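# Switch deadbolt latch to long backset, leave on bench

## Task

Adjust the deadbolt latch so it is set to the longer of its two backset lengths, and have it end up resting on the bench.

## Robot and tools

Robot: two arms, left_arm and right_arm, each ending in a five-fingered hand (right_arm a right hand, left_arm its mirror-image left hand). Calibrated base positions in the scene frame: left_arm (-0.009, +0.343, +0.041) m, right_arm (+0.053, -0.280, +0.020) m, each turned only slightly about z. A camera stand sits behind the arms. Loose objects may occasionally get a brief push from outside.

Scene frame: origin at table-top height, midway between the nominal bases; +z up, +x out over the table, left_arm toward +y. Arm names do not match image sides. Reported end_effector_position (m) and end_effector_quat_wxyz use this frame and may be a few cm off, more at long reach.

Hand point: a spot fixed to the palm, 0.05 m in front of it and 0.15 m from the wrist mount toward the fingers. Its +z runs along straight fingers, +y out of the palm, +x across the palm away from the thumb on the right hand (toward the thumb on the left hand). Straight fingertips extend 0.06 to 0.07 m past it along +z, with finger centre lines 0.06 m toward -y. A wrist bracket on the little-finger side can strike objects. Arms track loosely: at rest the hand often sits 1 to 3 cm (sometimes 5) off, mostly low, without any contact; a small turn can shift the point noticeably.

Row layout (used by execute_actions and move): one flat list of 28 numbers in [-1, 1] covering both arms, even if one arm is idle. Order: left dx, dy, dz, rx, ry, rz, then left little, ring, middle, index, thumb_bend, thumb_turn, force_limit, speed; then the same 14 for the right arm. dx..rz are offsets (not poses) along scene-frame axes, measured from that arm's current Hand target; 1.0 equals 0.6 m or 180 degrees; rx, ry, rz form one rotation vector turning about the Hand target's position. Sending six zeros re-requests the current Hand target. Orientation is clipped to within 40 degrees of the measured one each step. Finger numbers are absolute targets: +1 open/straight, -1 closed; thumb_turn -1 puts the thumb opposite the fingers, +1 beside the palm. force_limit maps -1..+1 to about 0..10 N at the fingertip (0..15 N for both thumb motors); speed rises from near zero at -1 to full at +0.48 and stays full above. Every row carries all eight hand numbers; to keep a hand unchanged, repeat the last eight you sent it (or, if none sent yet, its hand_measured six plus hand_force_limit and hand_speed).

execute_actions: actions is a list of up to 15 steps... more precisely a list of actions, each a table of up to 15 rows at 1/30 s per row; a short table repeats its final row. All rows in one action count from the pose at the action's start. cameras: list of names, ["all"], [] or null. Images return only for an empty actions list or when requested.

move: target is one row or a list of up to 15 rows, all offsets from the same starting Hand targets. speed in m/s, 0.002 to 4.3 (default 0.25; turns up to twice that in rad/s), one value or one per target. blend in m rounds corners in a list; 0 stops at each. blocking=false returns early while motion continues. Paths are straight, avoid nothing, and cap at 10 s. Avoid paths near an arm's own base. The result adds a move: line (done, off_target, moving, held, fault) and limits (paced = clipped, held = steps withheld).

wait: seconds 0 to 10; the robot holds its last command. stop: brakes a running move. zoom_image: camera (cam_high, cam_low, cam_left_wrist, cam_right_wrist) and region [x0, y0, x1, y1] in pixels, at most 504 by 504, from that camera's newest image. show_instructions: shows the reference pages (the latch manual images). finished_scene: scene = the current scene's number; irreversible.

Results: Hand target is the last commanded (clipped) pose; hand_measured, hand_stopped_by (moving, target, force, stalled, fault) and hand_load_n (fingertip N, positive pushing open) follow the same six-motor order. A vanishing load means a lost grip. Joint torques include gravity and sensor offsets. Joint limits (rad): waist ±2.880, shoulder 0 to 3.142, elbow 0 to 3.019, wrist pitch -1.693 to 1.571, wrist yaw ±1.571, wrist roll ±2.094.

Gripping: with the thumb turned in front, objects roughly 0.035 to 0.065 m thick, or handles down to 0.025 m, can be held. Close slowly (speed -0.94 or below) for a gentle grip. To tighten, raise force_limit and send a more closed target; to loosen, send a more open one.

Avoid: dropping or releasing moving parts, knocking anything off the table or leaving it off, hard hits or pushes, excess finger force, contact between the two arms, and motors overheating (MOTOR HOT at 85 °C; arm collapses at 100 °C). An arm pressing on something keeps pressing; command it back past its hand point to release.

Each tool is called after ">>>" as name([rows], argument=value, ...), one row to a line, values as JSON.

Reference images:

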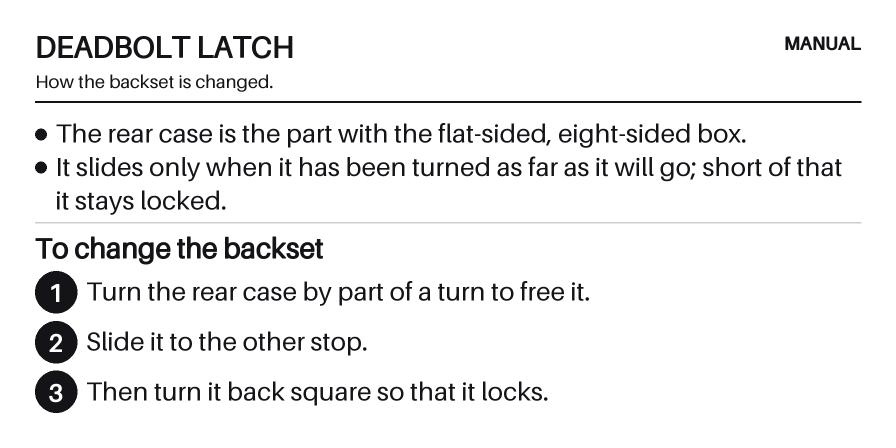

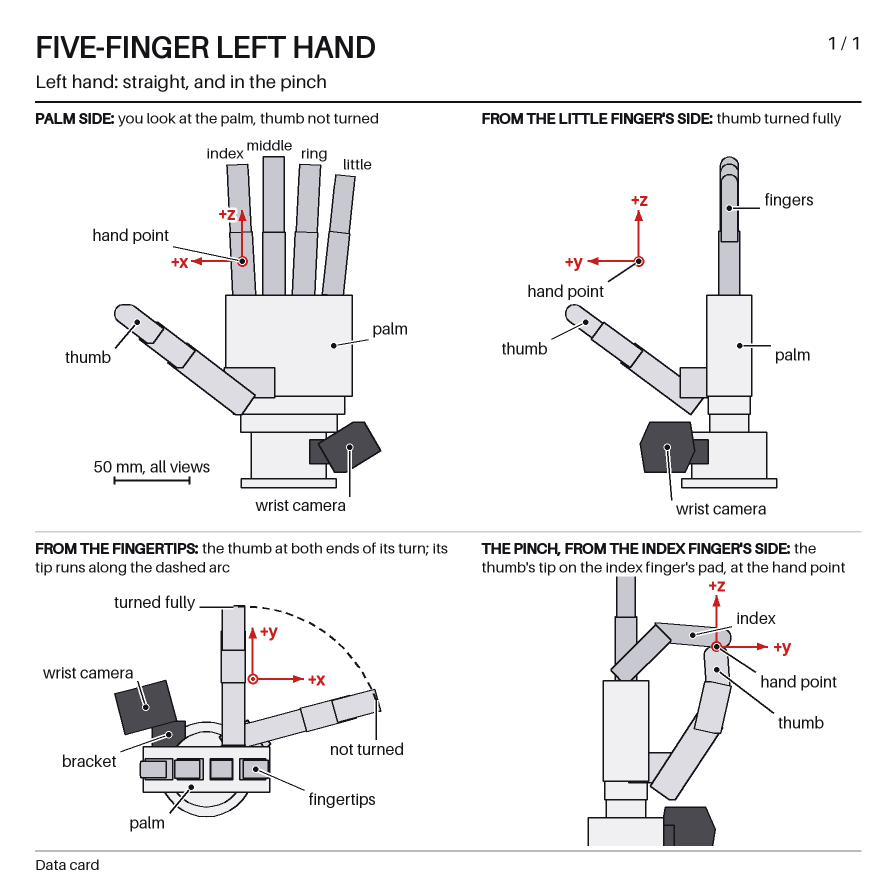

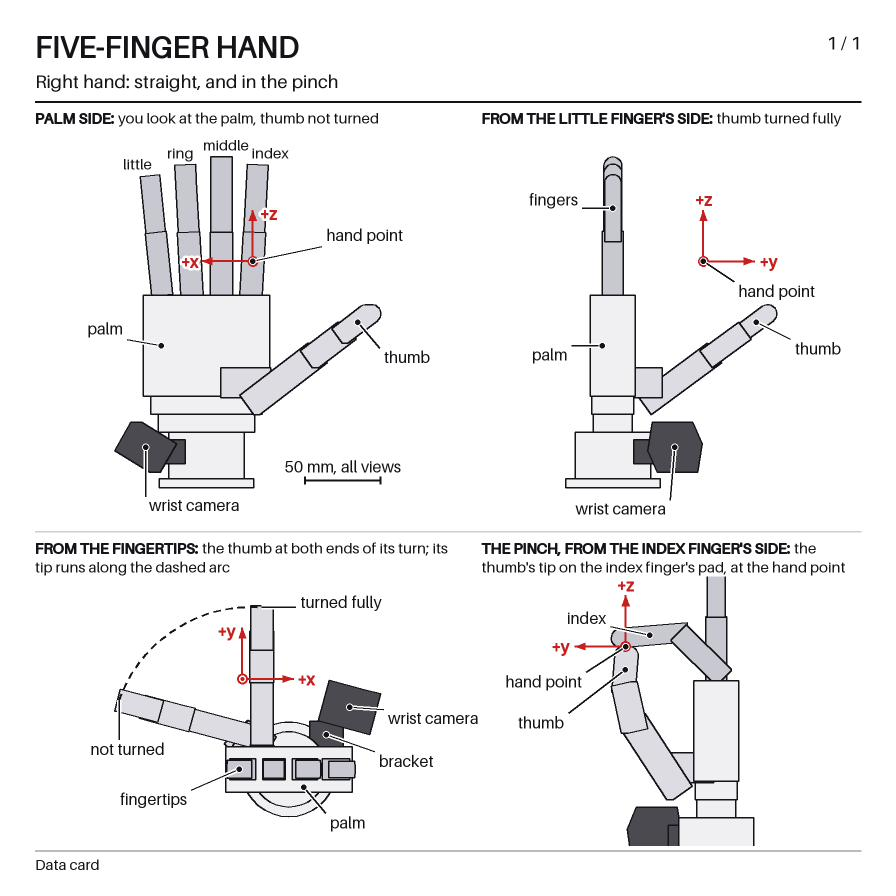

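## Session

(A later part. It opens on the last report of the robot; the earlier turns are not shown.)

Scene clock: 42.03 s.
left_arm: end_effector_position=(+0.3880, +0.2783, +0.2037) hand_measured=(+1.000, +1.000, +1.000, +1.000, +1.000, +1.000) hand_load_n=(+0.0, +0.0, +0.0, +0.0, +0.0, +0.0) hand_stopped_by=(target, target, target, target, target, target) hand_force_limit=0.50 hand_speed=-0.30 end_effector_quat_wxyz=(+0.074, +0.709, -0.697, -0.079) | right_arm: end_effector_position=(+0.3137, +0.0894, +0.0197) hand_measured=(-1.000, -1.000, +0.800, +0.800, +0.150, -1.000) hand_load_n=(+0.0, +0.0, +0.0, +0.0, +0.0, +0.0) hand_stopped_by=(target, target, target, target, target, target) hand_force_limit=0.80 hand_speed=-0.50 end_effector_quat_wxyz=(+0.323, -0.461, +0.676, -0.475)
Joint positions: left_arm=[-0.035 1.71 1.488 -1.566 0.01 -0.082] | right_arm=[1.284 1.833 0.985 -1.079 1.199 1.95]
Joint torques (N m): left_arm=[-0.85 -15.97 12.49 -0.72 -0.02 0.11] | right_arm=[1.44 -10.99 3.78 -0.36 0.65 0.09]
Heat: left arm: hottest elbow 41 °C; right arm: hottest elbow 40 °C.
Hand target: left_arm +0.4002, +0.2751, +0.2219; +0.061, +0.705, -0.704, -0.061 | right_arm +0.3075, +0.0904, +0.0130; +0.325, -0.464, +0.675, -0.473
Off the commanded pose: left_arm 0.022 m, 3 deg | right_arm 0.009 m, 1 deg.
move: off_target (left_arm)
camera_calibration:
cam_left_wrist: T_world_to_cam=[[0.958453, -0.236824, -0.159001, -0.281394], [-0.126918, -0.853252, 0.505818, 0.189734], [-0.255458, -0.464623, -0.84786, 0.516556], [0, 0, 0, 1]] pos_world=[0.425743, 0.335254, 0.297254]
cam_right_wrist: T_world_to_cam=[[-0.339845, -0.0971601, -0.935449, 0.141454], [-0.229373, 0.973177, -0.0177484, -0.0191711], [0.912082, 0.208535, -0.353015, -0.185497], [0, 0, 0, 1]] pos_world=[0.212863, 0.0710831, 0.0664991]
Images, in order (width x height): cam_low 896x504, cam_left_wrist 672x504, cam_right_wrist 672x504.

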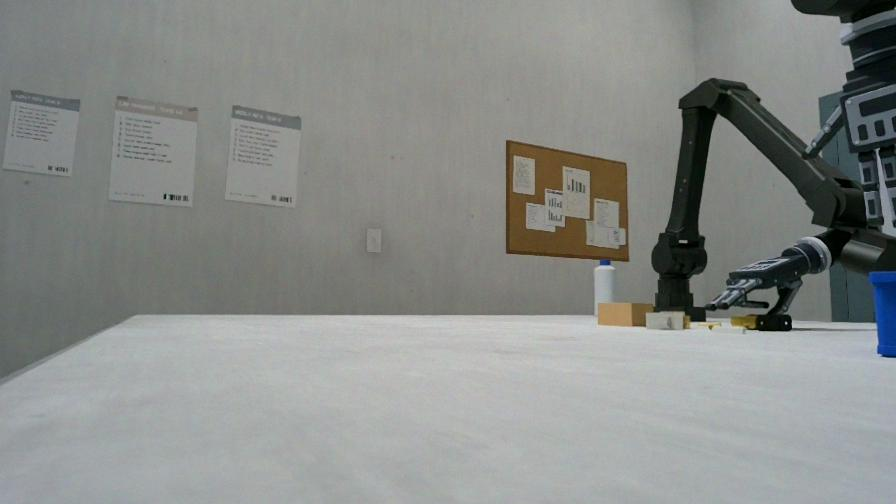

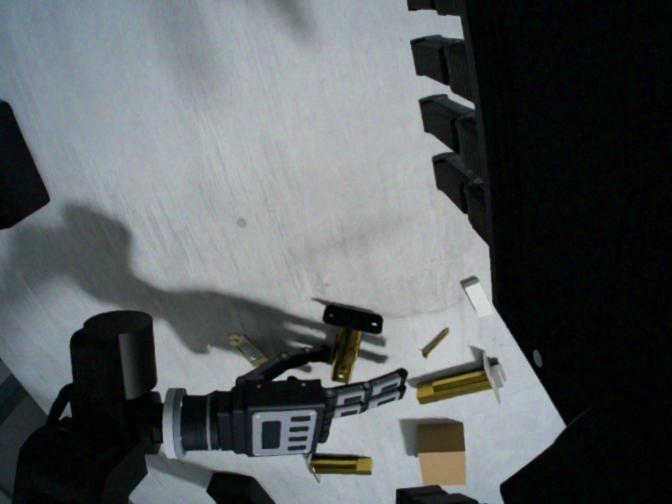

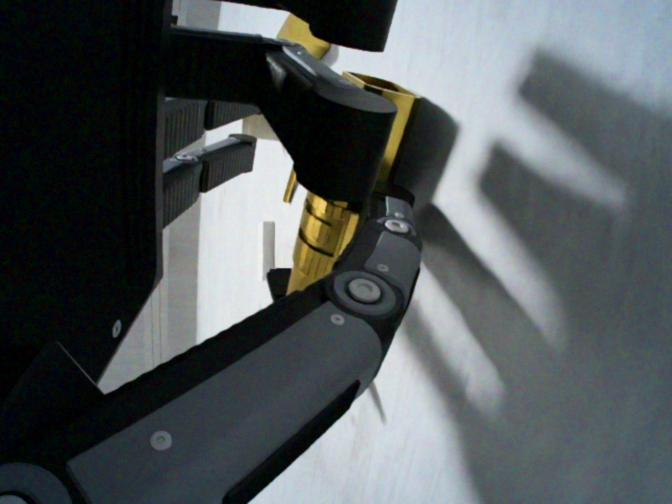

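>>> execute_actions([
  [[0,0,0,0,0,0,1,1,1,1,1,1,0.5,-0.3,0.005,-0.004,0,0,0,0,-1,-1,-0.2,-0.2,0.1,-1,-0.6,-0.85]],
  [[0,0,0,0,0,0,1,1,1,1,1,1,0.5,-0.3,0,0,0,0,0,0,-1,-1,-0.2,-0.2,0.1,-1,-0.6,-0.85]],
  [[0,0,0,0,0,0,1,1,1,1,1,1,0.5,-0.3,0,0,0,0,0,0,-1,-1,-0.2,-0.2,0.1,-1,-0.6,-0.85]],
  [[0,0,0,0,0,0,1,1,1,1,1,1,0.5,-0.3,0,0,0,0,0,0,-1,-1,-0.2,-0.2,0.1,-1,-0.6,-0.85]],
], cameras=["cam_left_wrist","cam_right_wrist"])

>>> zoom_image(camera="cam_left_wrist", region=[260, 270, 420, 420])

Scene clock: 46.30 s.
left_arm: end_effector_position=(+0.3880, +0.2783, +0.2037) hand_measured=(+1.000, +1.000, +1.000, +1.000, +1.000, +1.000) hand_load_n=(+0.0, +0.0, +0.0, +0.0, +0.0, +0.0) hand_stopped_by=(target, target, target, target, target, target) hand_force_limit=0.50 hand_speed=-0.30 end_effector_quat_wxyz=(+0.074, +0.709, -0.697, -0.079) | right_arm: end_effector_position=(+0.3151, +0.0909, +0.0194) hand_measured=(-1.000, -1.000, +0.190, +0.134, +0.100, -1.000) hand_load_n=(+0.0, -0.5, +1.0, +2.0, +0.5, -0.5) hand_stopped_by=(target, target, force, force, target, target) hand_force_limit=-0.60 hand_speed=-0.85 end_effector_quat_wxyz=(+0.331, -0.457, +0.677, -0.473)
Joint positions: left_arm=[-0.035 1.71 1.488 -1.566 0.01 -0.082] | right_arm=[1.284 1.833 0.979 -1.058 1.208 1.95]
Joint torques (N m): left_arm=[-0.85 -15.97 12.44 -0.69 -0.03 0.12] | right_arm=[0.79 -11.52 3.59 -0.34 0.4 -0.11]
Heat: left arm: hottest elbow 42 °C; right arm: hottest elbow 40 °C.
Hand target: left_arm +0.4002, +0.2751, +0.2219; +0.061, +0.705, -0.704, -0.061 | right_arm +0.3105, +0.0880, +0.0129; +0.325, -0.464, +0.675, -0.473
Off the commanded pose: left_arm 0.022 m, 3 deg | right_arm 0.008 m, 1 deg.
Step readings (end_effector_position of left_arm | right_arm):
0: (+0.3880, +0.2783, +0.2037) | (+0.3137, +0.0894, +0.0197)
1: (+0.3880, +0.2783, +0.2037) | (+0.3137, +0.0897, +0.0195)
2: (+0.3880, +0.2783, +0.2037) | (+0.3139, +0.0902, +0.0191)
4: (+0.3880, +0.2783, +0.2037) | (+0.3140, +0.0906, +0.0185)
8: (+0.3880, +0.2783, +0.2037) | (+0.3139, +0.0904, +0.0180)
15: (+0.3880, +0.2783, +0.2037) | (+0.3140, +0.0906, +0.0180)
16: (+0.3880, +0.2783, +0.2037) | (+0.3140, +0.0906, +0.0180)
17: (+0.3880, +0.2783, +0.2037) | (+0.3140, +0.0906, +0.0180)
19: (+0.3880, +0.2783, +0.2037) | (+0.3140, +0.0906, +0.0180)
23: (+0.3880, +0.2783, +0.2037) | (+0.3140, +0.0906, +0.0180)
30: (+0.3880, +0.2783, +0.2037) | (+0.3140, +0.0906, +0.0180)
31: (+0.3880, +0.2783, +0.2037) | (+0.3140, +0.0906, +0.0180)
32: (+0.3880, +0.2783, +0.2037) | (+0.3140, +0.0906, +0.0180)
34: (+0.3880, +0.2783, +0.2037) | (+0.3140, +0.0906, +0.0180)
38: (+0.3880, +0.2783, +0.2037) | (+0.3140, +0.0906, +0.0180)
45: (+0.3880, +0.2783, +0.2037) | (+0.3148, +0.0908, +0.0190)
46: (+0.3880, +0.2783, +0.2037) | (+0.3150, +0.0909, +0.0193)
47: (+0.3880, +0.2783, +0.2037) | (+0.3151, +0.0909, +0.0194)
49: (+0.3880, +0.2783, +0.2037) | (+0.3151, +0.0909, +0.0194)
53: (+0.3880, +0.2783, +0.2037) | (+0.3151, +0.0909, +0.0194)
60: (+0.3880, +0.2783, +0.2037) | (+0.3151, +0.0909, +0.0194)
camera_calibration:
cam_left_wrist: T_world_to_cam=[[0.958453, -0.236824, -0.159001, -0.281394], [-0.126918, -0.853252, 0.505818, 0.189734], [-0.255458, -0.464623, -0.84786, 0.516556], [0, 0, 0, 1]] pos_world=[0.425743, 0.335254, 0.297254]
cam_right_wrist: T_world_to_cam=[[-0.328241, -0.085829, -0.940686, 0.137095], [-0.232226, 0.972631, -0.00771131, -0.0194821], [0.915603, 0.21592, -0.33919, -0.18925], [0, 0, 0, 1]] pos_world=[0.213754, 0.0715785, 0.0646218]
Images, in order (width x height): cam_left_wrist 672x504, cam_right_wrist 672x504.

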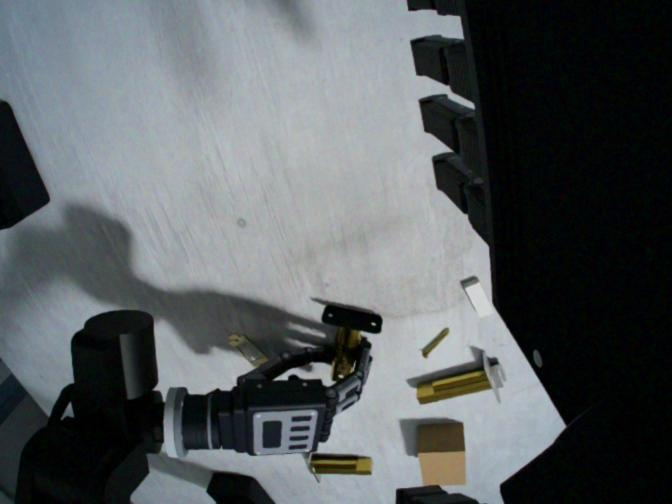

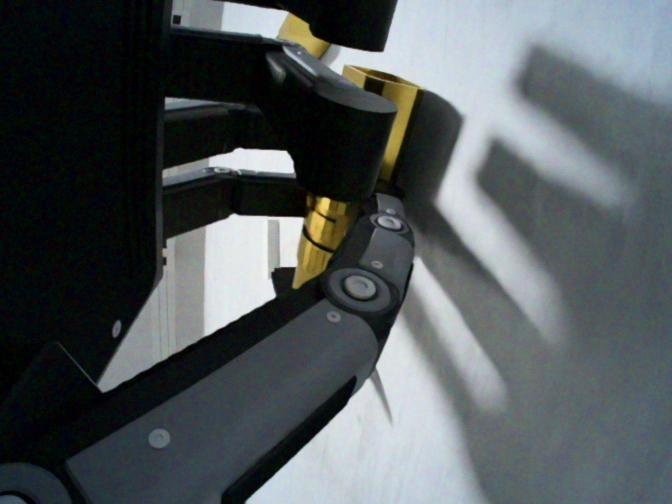

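Scaled by 3.150 from the camera's 672x504 image, which has a finer 960x720 frame.

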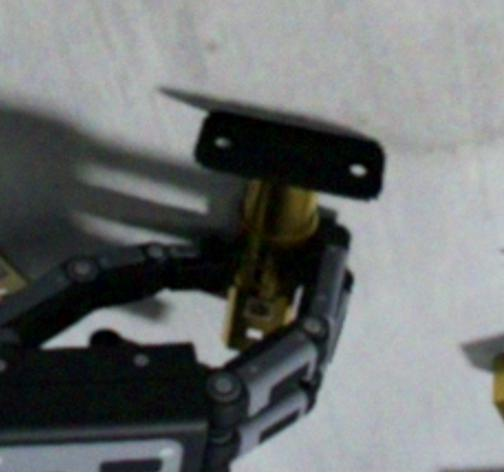

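>>> execute_actions([
  [[0,0,0,0,0,0,1,1,1,1,1,1,0.5,-0.3,0,0,0,0,0,0,-1,-1,-0.4,-0.4,-0.2,-1,-0.2,-0.9]],
  [[0,0,0,0,0,0,1,1,1,1,1,1,0.5,-0.3,0,0,0,0,0,0,-1,-1,-0.4,-0.4,-0.2,-1,-0.2,-0.9]],
  [[0,0,0,0,0,0,1,1,1,1,1,1,0.5,-0.3,0,0,0,0,0,0,-1,-1,-0.6,-0.6,-0.5,-1,0.8,-0.9]],
  [[0,0,0,0,0,0,1,1,1,1,1,1,0.5,-0.3,0,0,0,0,0,0,-1,-1,-0.6,-0.6,-0.5,-1,0.8,-0.9]],
], cameras=["cam_left_wrist","cam_right_wrist"])

>>> zoom_image(camera="cam_left_wrist", region=[260, 270, 420, 420])

Scene clock: 49.10 s.
left_arm: end_effector_position=(+0.3880, +0.2783, +0.2037) hand_measured=(+1.000, +1.000, +1.000, +1.000, +1.000, +1.000) hand_load_n=(+0.0, +0.5, +0.0, +0.0, +0.0, +0.0) hand_stopped_by=(target, target, target, target, target, target) hand_force_limit=0.50 hand_speed=-0.30 end_effector_quat_wxyz=(+0.074, +0.709, -0.697, -0.079) | right_arm: end_effector_position=(+0.3156, +0.0910, +0.0201) hand_measured=(-1.000, -1.000, +0.104, +0.114, +0.050, -1.000) hand_load_n=(+0.0, +0.0, +10.0, +10.0, +13.0, +0.5) hand_stopped_by=(target, target, force, force, force, target) hand_force_limit=0.80 hand_speed=-0.90 end_effector_quat_wxyz=(+0.332, -0.457, +0.675, -0.474)
Joint positions: left_arm=[-0.035 1.71 1.488 -1.566 0.01 -0.082] | right_arm=[1.284 1.833 0.979 -1.058 1.213 1.95]
Joint torques (N m): left_arm=[-0.85 -15.85 12.48 -0.69 -0.02 0.12] | right_arm=[0.79 -11.63 3.6 -0.35 0.23 -0.1]
Heat: left arm: hottest elbow 43 °C; right arm: hottest elbow 40 °C.
Hand target: left_arm +0.4002, +0.2751, +0.2219; +0.061, +0.705, -0.704, -0.061 | right_arm +0.3105, +0.0880, +0.0129; +0.325, -0.464, +0.675, -0.473
Off the commanded pose: left_arm 0.022 m, 3 deg | right_arm 0.009 m, 1 deg.
Step readings (end_effector_position of left_arm | right_arm):
0: (+0.3880, +0.2783, +0.2037) | (+0.3151, +0.0909, +0.0194)
1: (+0.3880, +0.2783, +0.2037) | (+0.3151, +0.0909, +0.0194)
2: (+0.3880, +0.2783, +0.2037) | (+0.3151, +0.0909, +0.0194)
4: (+0.3880, +0.2783, +0.2037) | (+0.3153, +0.0909, +0.0196)
8: (+0.3880, +0.2783, +0.2037) | (+0.3155, +0.0909, +0.0199)
15: (+0.3880, +0.2783, +0.2037) | (+0.3155, +0.0910, +0.0200)
16: (+0.3880, +0.2783, +0.2037) | (+0.3155, +0.0910, +0.0200)
17: (+0.3880, +0.2783, +0.2037) | (+0.3155, +0.0910, +0.0200)
19: (+0.3880, +0.2783, +0.2037) | (+0.3155, +0.0910, +0.0200)
23: (+0.3880, +0.2783, +0.2037) | (+0.3155, +0.0910, +0.0200)
30: (+0.3880, +0.2783, +0.2037) | (+0.3155, +0.0910, +0.0200)
31: (+0.3880, +0.2783, +0.2037) | (+0.3155, +0.0910, +0.0200)
32: (+0.3880, +0.2783, +0.2037) | (+0.3155, +0.0910, +0.0200)
34: (+0.3880, +0.2783, +0.2037) | (+0.3156, +0.0910, +0.0201)
38: (+0.3880, +0.2783, +0.2037) | (+0.3156, +0.0910, +0.0201)
45: (+0.3880, +0.2783, +0.2037) | (+0.3156, +0.0910, +0.0201)
46: (+0.3880, +0.2783, +0.2037) | (+0.3156, +0.0910, +0.0201)
47: (+0.3880, +0.2783, +0.2037) | (+0.3156, +0.0910, +0.0201)
49: (+0.3880, +0.2783, +0.2037) | (+0.3156, +0.0910, +0.0201)
53: (+0.3880, +0.2783, +0.2037) | (+0.3156, +0.0910, +0.0201)
60: (+0.3880, +0.2783, +0.2037) | (+0.3156, +0.0910, +0.0201)
camera_calibration:
cam_left_wrist: T_world_to_cam=[[0.958453, -0.236824, -0.159001, -0.281394], [-0.126918, -0.853252, 0.505818, 0.189734], [-0.255458, -0.464623, -0.84786, 0.516556], [0, 0, 0, 1]] pos_world=[0.425743, 0.335254, 0.297254]
cam_right_wrist: T_world_to_cam=[[-0.324128, -0.087304, -0.941976, 0.136815], [-0.233652, 0.972272, -0.00971359, -0.0189273], [0.916705, 0.216946, -0.335539, -0.190057], [0, 0, 0, 1]] pos_world=[0.21415, 0.0715793, 0.0649213]
Images, in order (width x height): cam_left_wrist 672x504, cam_right_wrist 672x504.

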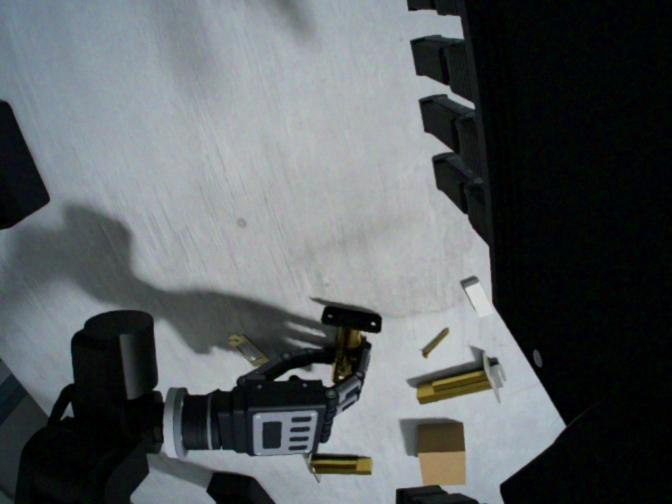

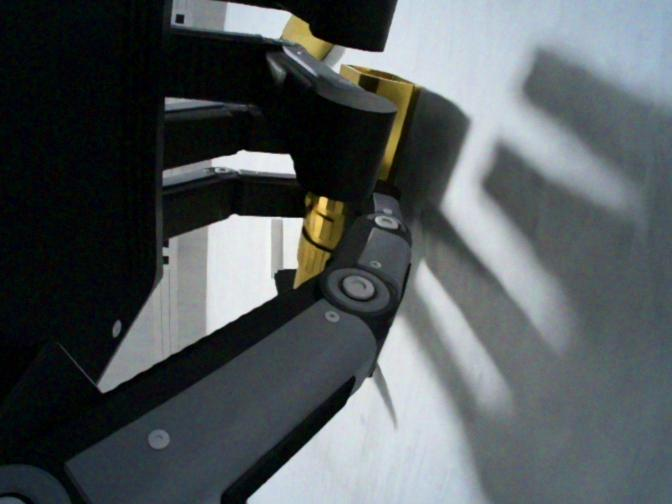

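Scaled by 3.150 from the camera's 672x504 image, which has a finer 960x720 frame.

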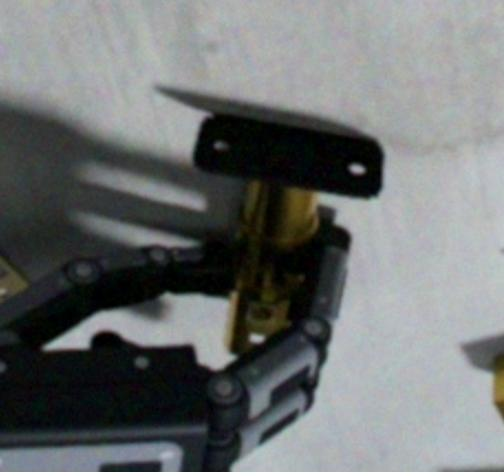

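>>> move([
  [0,0,0,0,0,0,1,1,1,1,1,1,0.5,-0.3,0,0,0.08,0,0,0,-1,-1,-0.6,-0.6,-0.5,-1,0.8,-0.9],
  [0,0,0,0,0,0,1,1,1,1,1,1,0.5,-0.3,0.035,-0.115,0.09,0,0,0.2,-1,-1,-0.6,-0.6,-0.5,-1,0.8,-0.9],
], speed=0.1, cameras=["all"])

>>> zoom_image(camera="cam_left_wrist", region=[260, 290, 440, 450])

Scene clock: 54.83 s.
left_arm: end_effector_position=(+0.3880, +0.2783, +0.2037) hand_measured=(+1.000, +1.000, +1.000, +1.000, +1.000, +1.000) hand_load_n=(+0.0, +0.0, +0.0, +0.5, +0.0, +0.0) hand_stopped_by=(target, target, target, target, target, target) hand_force_limit=0.50 hand_speed=-0.30 end_effector_quat_wxyz=(+0.074, +0.709, -0.697, -0.079) | right_arm: end_effector_position=(+0.3273, +0.0214, +0.0608) hand_measured=(-1.000, -1.000, +0.104, +0.114, +0.050, -1.000) hand_load_n=(+0.0, +0.0, +9.0, +10.0, +13.5, +1.0) hand_stopped_by=(target, target, force, force, force, target) hand_force_limit=0.80 hand_speed=-0.90 end_effector_quat_wxyz=(-0.447, +0.658, -0.497, +0.347)
Joint positions: left_arm=[-0.035 1.71 1.488 -1.566 0.01 -0.082] | right_arm=[1.019 1.27 0.328 0.436 0.735 0.343]
Joint torques (N m): left_arm=[-0.91 -15.91 12.46 -0.69 -0.02 0.12] | right_arm=[-0.56 -6.3 4.93 2.22 0.2 -0.13]
Heat: left arm: hottest elbow 43 °C; right arm: hottest elbow 40 °C.
Hand target: left_arm +0.4002, +0.2751, +0.2219; +0.061, +0.705, -0.704, -0.061 | right_arm +0.3316, +0.0190, +0.0670; -0.455, +0.650, -0.499, +0.349
Off the commanded pose: left_arm 0.022 m, 3 deg | right_arm 0.008 m, 1 deg.
move: off_target (left_arm)
camera_calibration:
cam_left_wrist: T_world_to_cam=[[0.958453, -0.236824, -0.159001, -0.281394], [-0.126918, -0.853252, 0.505818, 0.189734], [-0.255458, -0.464623, -0.84786, 0.516556], [0, 0, 0, 1]] pos_world=[0.425743, 0.335254, 0.297254]
cam_right_wrist: T_world_to_cam=[[-0.229891, -0.295605, -0.927236, 0.145531], [-0.767281, 0.641154, -0.0141681, 0.233855], [0.59869, 0.708194, -0.374208, -0.0760648], [0, 0, 0, 1]] pos_world=[0.258428, -0.0530492, 0.10979]

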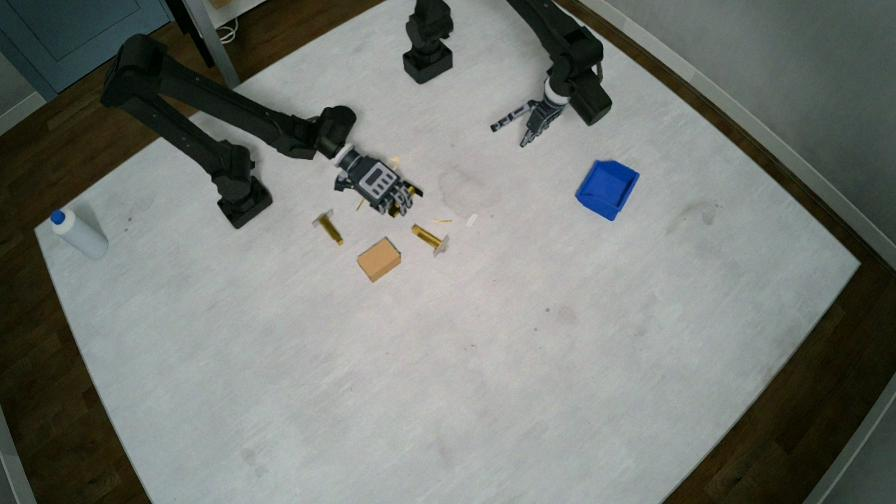

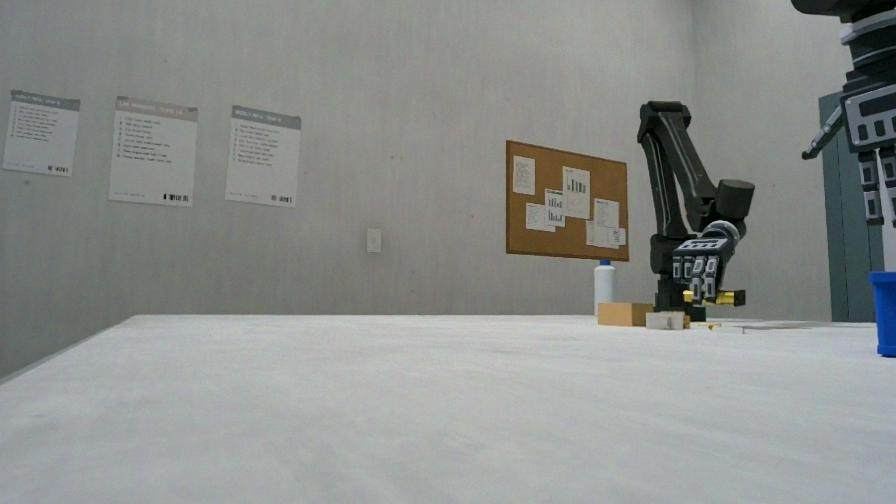

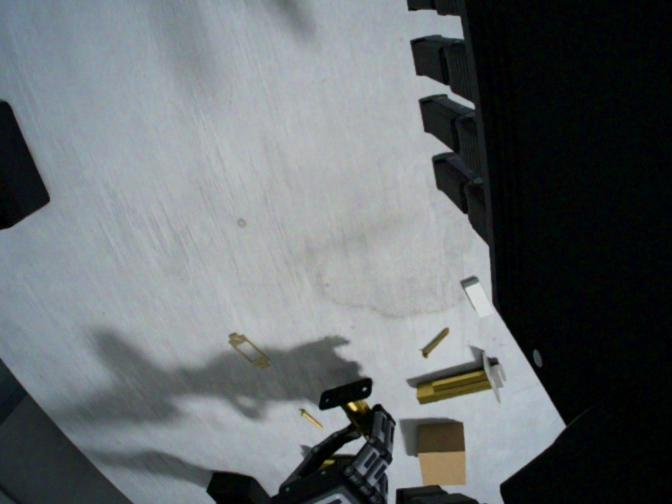

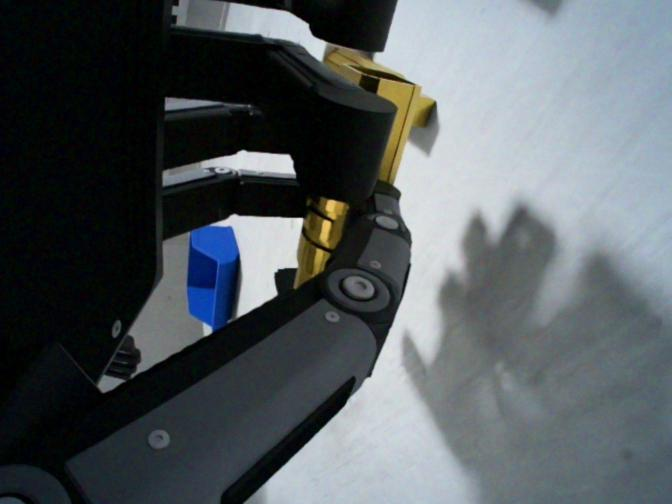

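Scaled by 2.800 from the camera's 672x504 image, which has a finer 960x720 frame.

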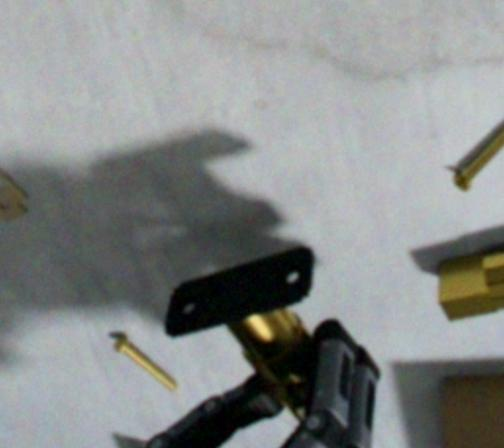

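>>> move(target=[0,0,0,0,0,0,1,1,1,1,1,1,0.5,-0.3,0.017,0.006,0.035,-0.0647,0.2415,0,-1,-1,-0.6,-0.6,-0.5,-1,0.8,-0.9], speed=0.12, cameras=["all"])

>>> zoom_image(camera="cam_left_wrist", region=[260, 290, 440, 450])

>>> zoom_image(camera="cam_low", region=[650, 255, 770, 335])

Scene clock: 60.70 s.
left_arm: end_effector_position=(+0.3880, +0.2783, +0.2037) hand_measured=(+1.000, +1.000, +1.000, +1.000, +1.000, +1.000) hand_load_n=(+0.0, +0.0, +0.0, +0.0, -0.5, +0.0) hand_stopped_by=(target, target, target, target, target, target) hand_force_limit=0.50 hand_speed=-0.30 end_effector_quat_wxyz=(+0.074, +0.709, -0.697, -0.079) | right_arm: end_effector_position=(+0.3217, +0.0082, +0.0702) hand_measured=(-1.000, -1.000, +0.104, +0.114, +0.050, -1.000) hand_load_n=(+0.0, +0.0, +9.0, +10.5, +12.5, +1.0) hand_stopped_by=(target, target, force, force, force, target) hand_force_limit=0.80 hand_speed=-0.90 end_effector_quat_wxyz=(-0.154, +0.785, -0.585, +0.131)
Joint positions: left_arm=[-0.035 1.71 1.488 -1.566 0.01 -0.082] | right_arm=[0.745 1.356 0.829 -0.696 0.215 0.464]
Joint torques (N m): left_arm=[-0.85 -15.97 12.42 -0.72 -0.02 0.11] | right_arm=[-0.62 -7.71 10.88 0.09 0 0.06]
Heat: left arm: hottest elbow 44 °C; right arm: hottest elbow 41 °C.
Hand target: left_arm +0.4002, +0.2751, +0.2219; +0.061, +0.705, -0.704, -0.061 | right_arm +0.3417, +0.0226, +0.0879; -0.172, +0.775, -0.594, +0.132
Off the commanded pose: left_arm 0.022 m, 3 deg | right_arm 0.030 m, 3 deg.
move: off_target (left_arm, right_arm)
camera_calibration:
cam_left_wrist: T_world_to_cam=[[0.958453, -0.236824, -0.159001, -0.281394], [-0.126918, -0.853252, 0.505818, 0.189734], [-0.255458, -0.464623, -0.84786, 0.516556], [0, 0, 0, 1]] pos_world=[0.425743, 0.335254, 0.297254]
cam_right_wrist: T_world_to_cam=[[-0.776868, -0.460508, -0.429428, 0.29151], [-0.618451, 0.686179, 0.382984, 0.162054], [0.118297, 0.563108, -0.817873, 0.126958], [0, 0, 0, 1]] pos_world=[0.311669, -0.0484464, 0.166954]

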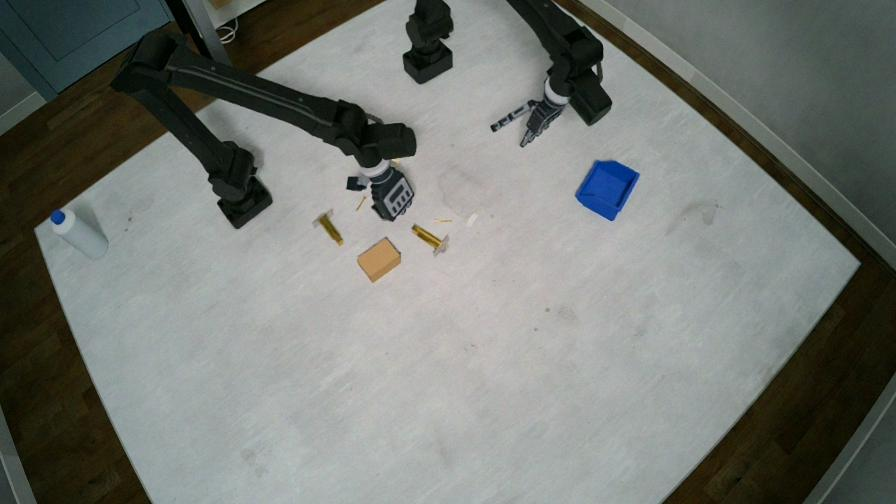

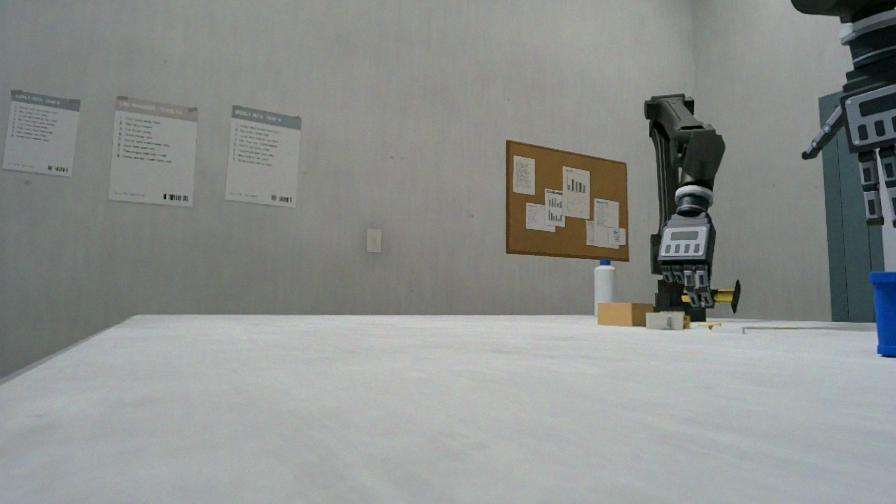

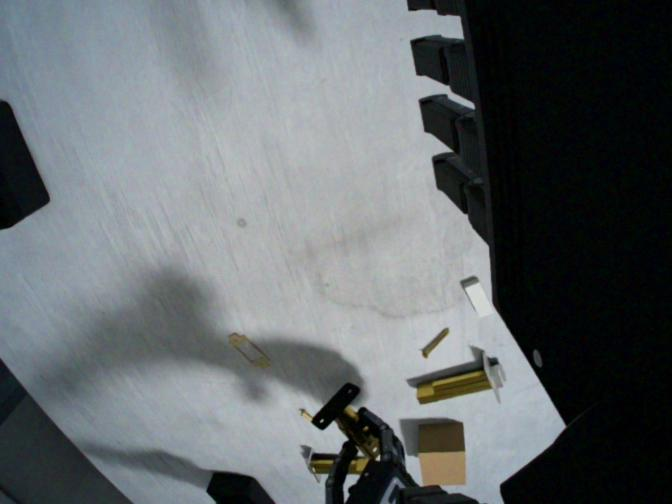

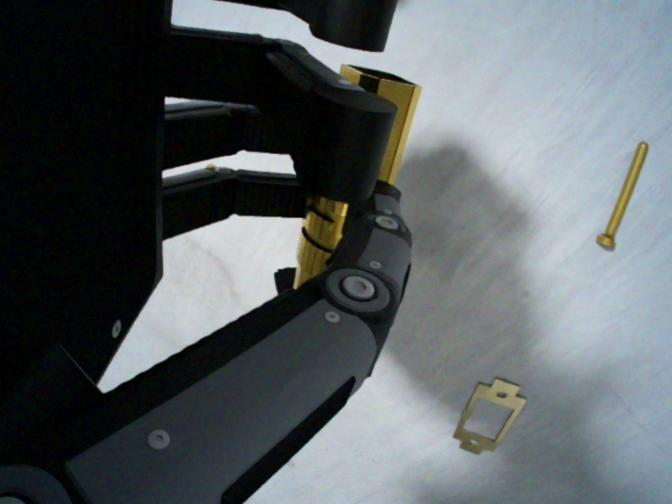

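Scaled by 2.800 from the camera's 672x504 image, which has a finer 960x720 frame.

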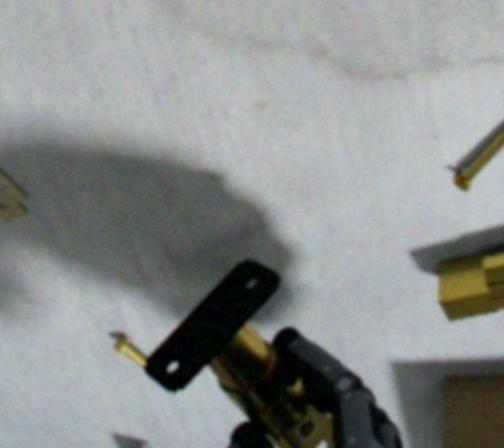

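Scaled by 4.200 from the camera's 896x504 image, which has a finer 1280x720 frame.

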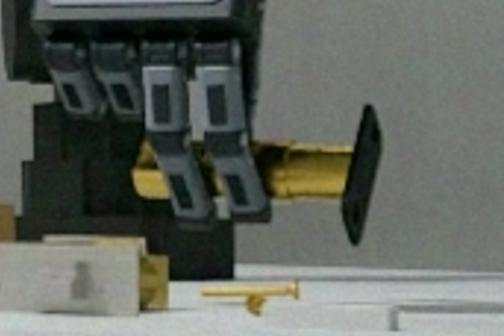

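>>> move([
  [0,0,0,0,0,0,1,1,1,1,1,1,0.5,-0.3,-0.016,-0.018,-0.06,0,0,0,-1,-1,-0.6,-0.6,-0.5,-1,0.8,-0.9],
  [0,0,0,0,0,0,1,1,1,1,1,1,0.5,-0.3,-0.016,-0.018,-0.11,0,0,0,-1,-1,-0.6,-0.6,-0.5,-1,0.8,-0.9],
], speed=[0.1,0.04], blend=[0.01,0], cameras=["cam_low","cam_left_wrist"])

>>> zoom_image(camera="cam_left_wrist", region=[260, 290, 440, 450])

>>> zoom_image(camera="cam_low", region=[650, 265, 770, 345])

Scene clock: 63.87 s.
left_arm: end_effector_position=(+0.3880, +0.2783, +0.2037) hand_measured=(+1.000, +1.000, +1.000, +1.000, +1.000, +1.000) hand_load_n=(+0.0, +0.0, +0.0, +0.0, +0.0, +0.0) hand_stopped_by=(target, target, target, target, target, target) hand_force_limit=0.50 hand_speed=-0.30 end_effector_quat_wxyz=(+0.074, +0.709, -0.697, -0.079) | right_arm: end_effector_position=(+0.3328, +0.0194, +0.0398) hand_measured=(-1.000, -1.000, +0.104, +0.114, +0.050, -1.000) hand_load_n=(+0.0, +0.0, +10.5, +7.0, +13.5, -2.0) hand_stopped_by=(target, target, force, force, force, target) hand_force_limit=0.80 hand_speed=-0.90 end_effector_quat_wxyz=(-0.187, +0.778, -0.585, +0.134)
Joint positions: left_arm=[-0.035 1.71 1.488 -1.566 0.01 -0.082] | right_arm=[0.743 1.409 0.772 -0.518 0.211 0.464]
Joint torques (N m): left_arm=[-0.85 -15.97 12.46 -0.69 -0.02 0.11] | right_arm=[-0.67 -6.24 5.24 1.36 0.11 0.06]
Motor temperatures (°C): left_arm=[34 39 45 32 32 32] | right_arm=[33 37 42 35 33 32]
Heat: left arm: hottest elbow 45 °C; right arm: hottest elbow 42 °C.
Hand target: left_arm +0.4002, +0.2751, +0.2219; +0.061, +0.705, -0.704, -0.061 | right_arm +0.3321, +0.0118, +0.0219; -0.172, +0.775, -0.594, +0.132
Off the commanded pose: left_arm 0.022 m, 3 deg | right_arm 0.019 m, 2 deg.
move: off_target (left_arm, right_arm)
camera_calibration:
cam_left_wrist: T_world_to_cam=[[0.958453, -0.236824, -0.159001, -0.281394], [-0.126918, -0.853252, 0.505818, 0.189734], [-0.255458, -0.464623, -0.84786, 0.516556], [0, 0, 0, 1]] pos_world=[0.425743, 0.335254, 0.297254]
Images, in order (width x height): cam_low 896x504, cam_left_wrist 672x504.

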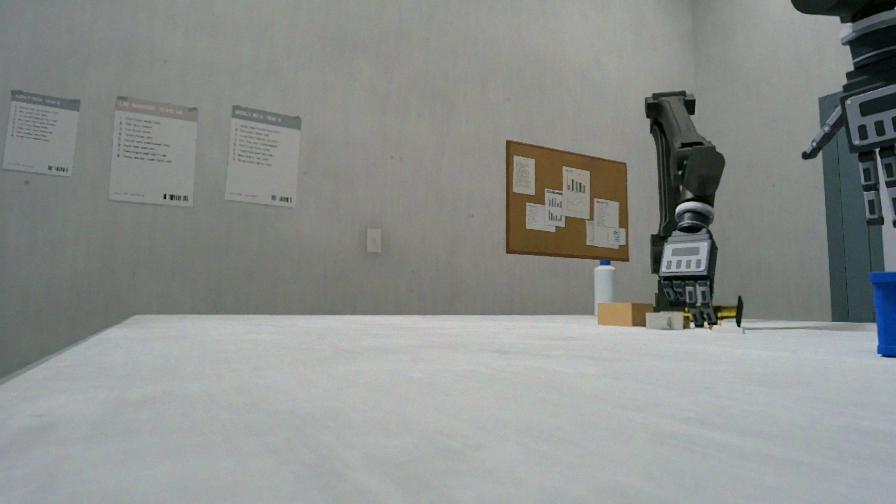

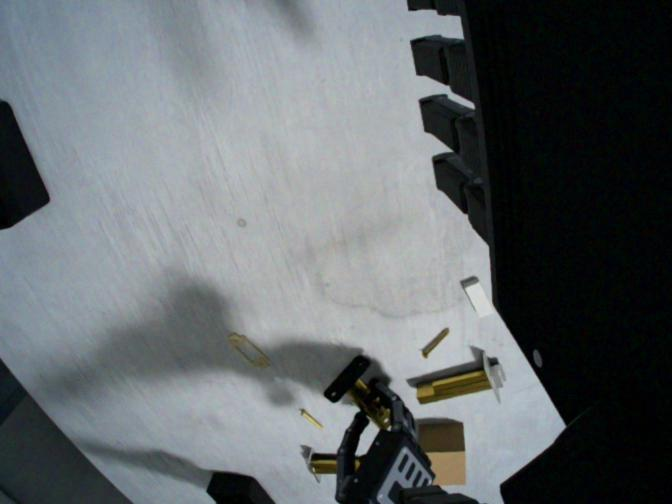

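Scaled by 2.800 from the camera's 672x504 image, which has a finer 960x720 frame.

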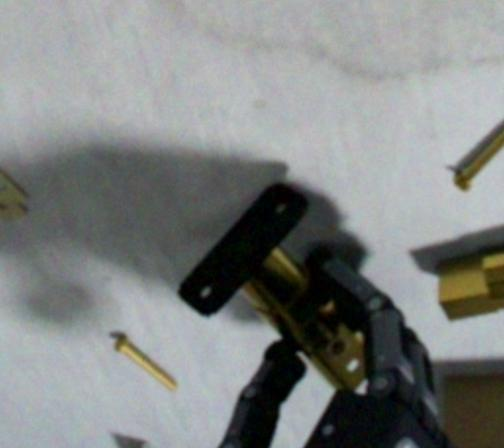

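Scaled by 4.200 from the camera's 896x504 image, which has a finer 1280x720 frame.

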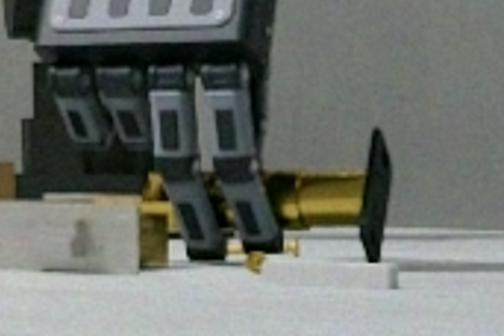

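>>> move(target=[-0.192,-0.233,-0.14,-0.2453,-0.3319,-0.3516,1,1,1,1,1,1,0.5,-0.3,0,0,0,0,0,0,-1,-1,-0.6,-0.6,-0.5,-1,0.8,-0.9], speed=0.2, cameras=["all"])

Scene clock: 72.83 s.
left_arm: end_effector_position=(+0.2830, +0.1378, +0.1326) hand_measured=(+1.000, +1.000, +1.000, +1.000, +1.000, +1.000) hand_load_n=(+0.0, -0.5, +0.0, +0.0, -0.5, +0.0) hand_stopped_by=(target, target, target, target, target, target) hand_force_limit=0.50 hand_speed=-0.30 end_effector_quat_wxyz=(+0.061, -0.143, +0.859, -0.488) | right_arm: end_effector_position=(+0.3328, +0.0194, +0.0398) hand_measured=(-1.000, -1.000, +0.104, +0.114, +0.050, -1.000) hand_load_n=(+0.0, +0.0, +10.5, +7.5, +13.5, -2.0) hand_stopped_by=(target, target, force, force, force, target) hand_force_limit=0.80 hand_speed=-0.90 end_effector_quat_wxyz=(-0.187, +0.778, -0.585, +0.134)
Joint positions: left_arm=[-0.192 1.13 0.572 -0.33 0.843 0.7] | right_arm=[0.743 1.409 0.772 -0.518 0.211 0.464]
Joint torques (N m): left_arm=[-0.91 -7.77 8.1 1.76 0.49 0.11] | right_arm=[-0.56 -6.3 5.24 1.37 0.11 0.05]
Heat: left arm: hottest elbow 44 °C; right arm: hottest elbow 42 °C.
Hand target: left_arm +0.2850, +0.1353, +0.1379; +0.075, -0.128, +0.857, -0.494 | right_arm +0.3321, +0.0118, +0.0219; -0.172, +0.775, -0.594, +0.132
Off the commanded pose: left_arm 0.006 m, 2 deg | right_arm 0.019 m, 2 deg.
move: off_target (right_arm)
camera_calibration:
cam_left_wrist: T_world_to_cam=[[-0.0736505, -0.500206, 0.862769, -0.0323406], [-0.967077, 0.247132, 0.0607244, 0.237525], [-0.243592, -0.829892, -0.501939, 0.365161], [0, 0, 0, 1]] pos_world=[0.316274, 0.228167, 0.196767]
cam_right_wrist: T_world_to_cam=[[-0.756267, -0.436933, -0.486981, 0.287196], [-0.635612, 0.667112, 0.388534, 0.178693], [0.155107, 0.603366, -0.782235, 0.0801297], [0, 0, 0, 1]] pos_world=[0.318348, -0.0420705, 0.133111]

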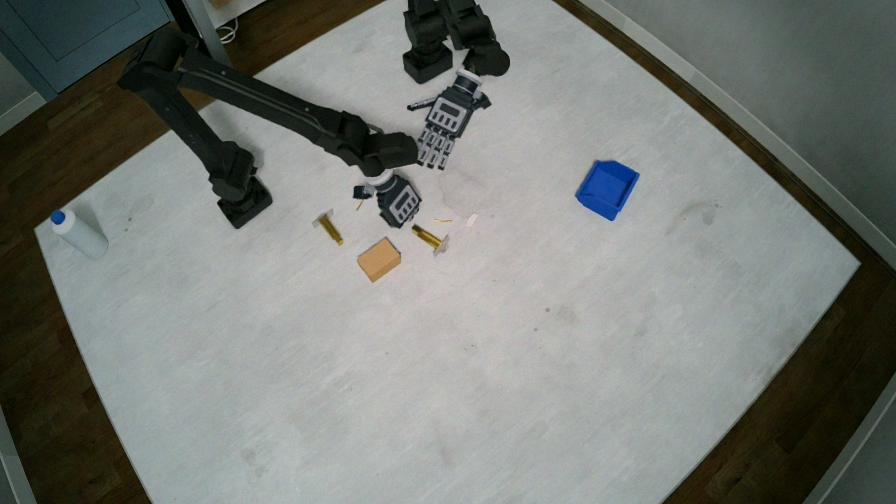

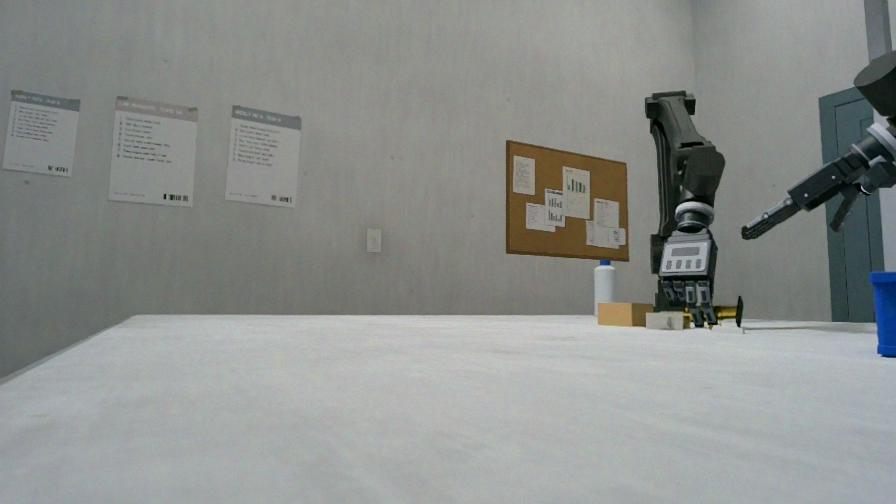

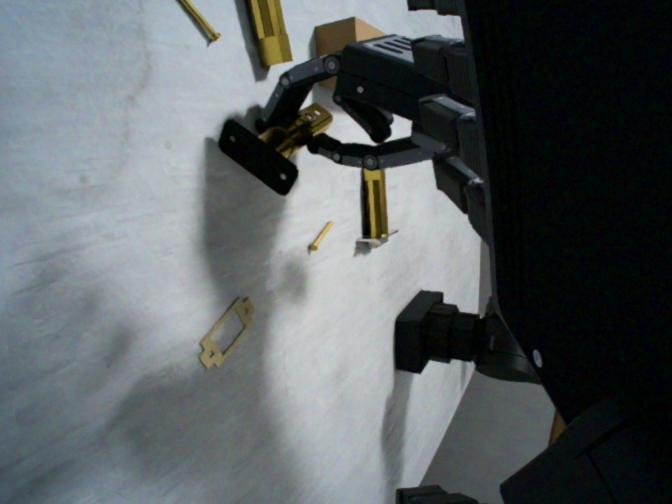

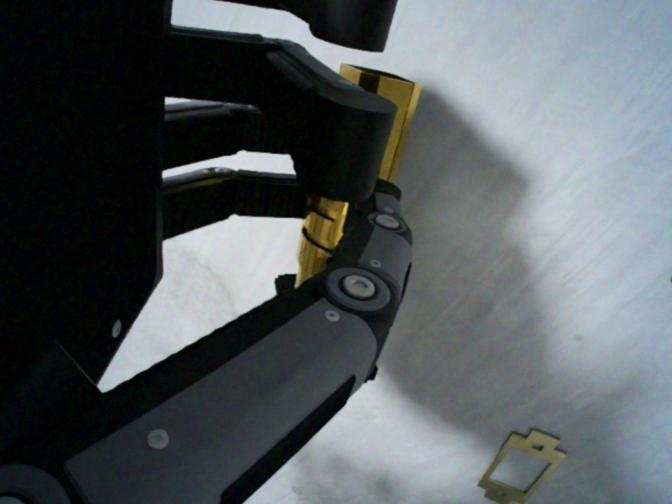

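>>> zoom_image(camera="cam_left_wrist", region=[200, 80, 360, 220])

Scaled by 3.150 from the camera's 672x504 image, which has a finer 960x720 frame.

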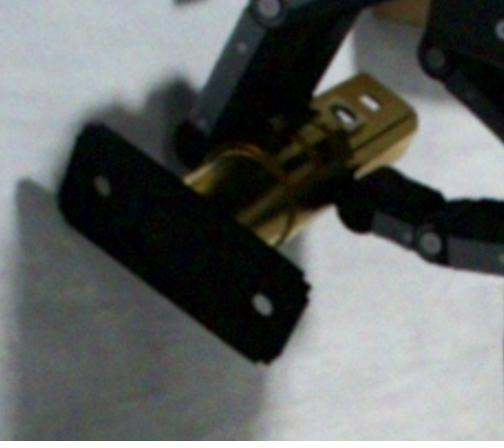

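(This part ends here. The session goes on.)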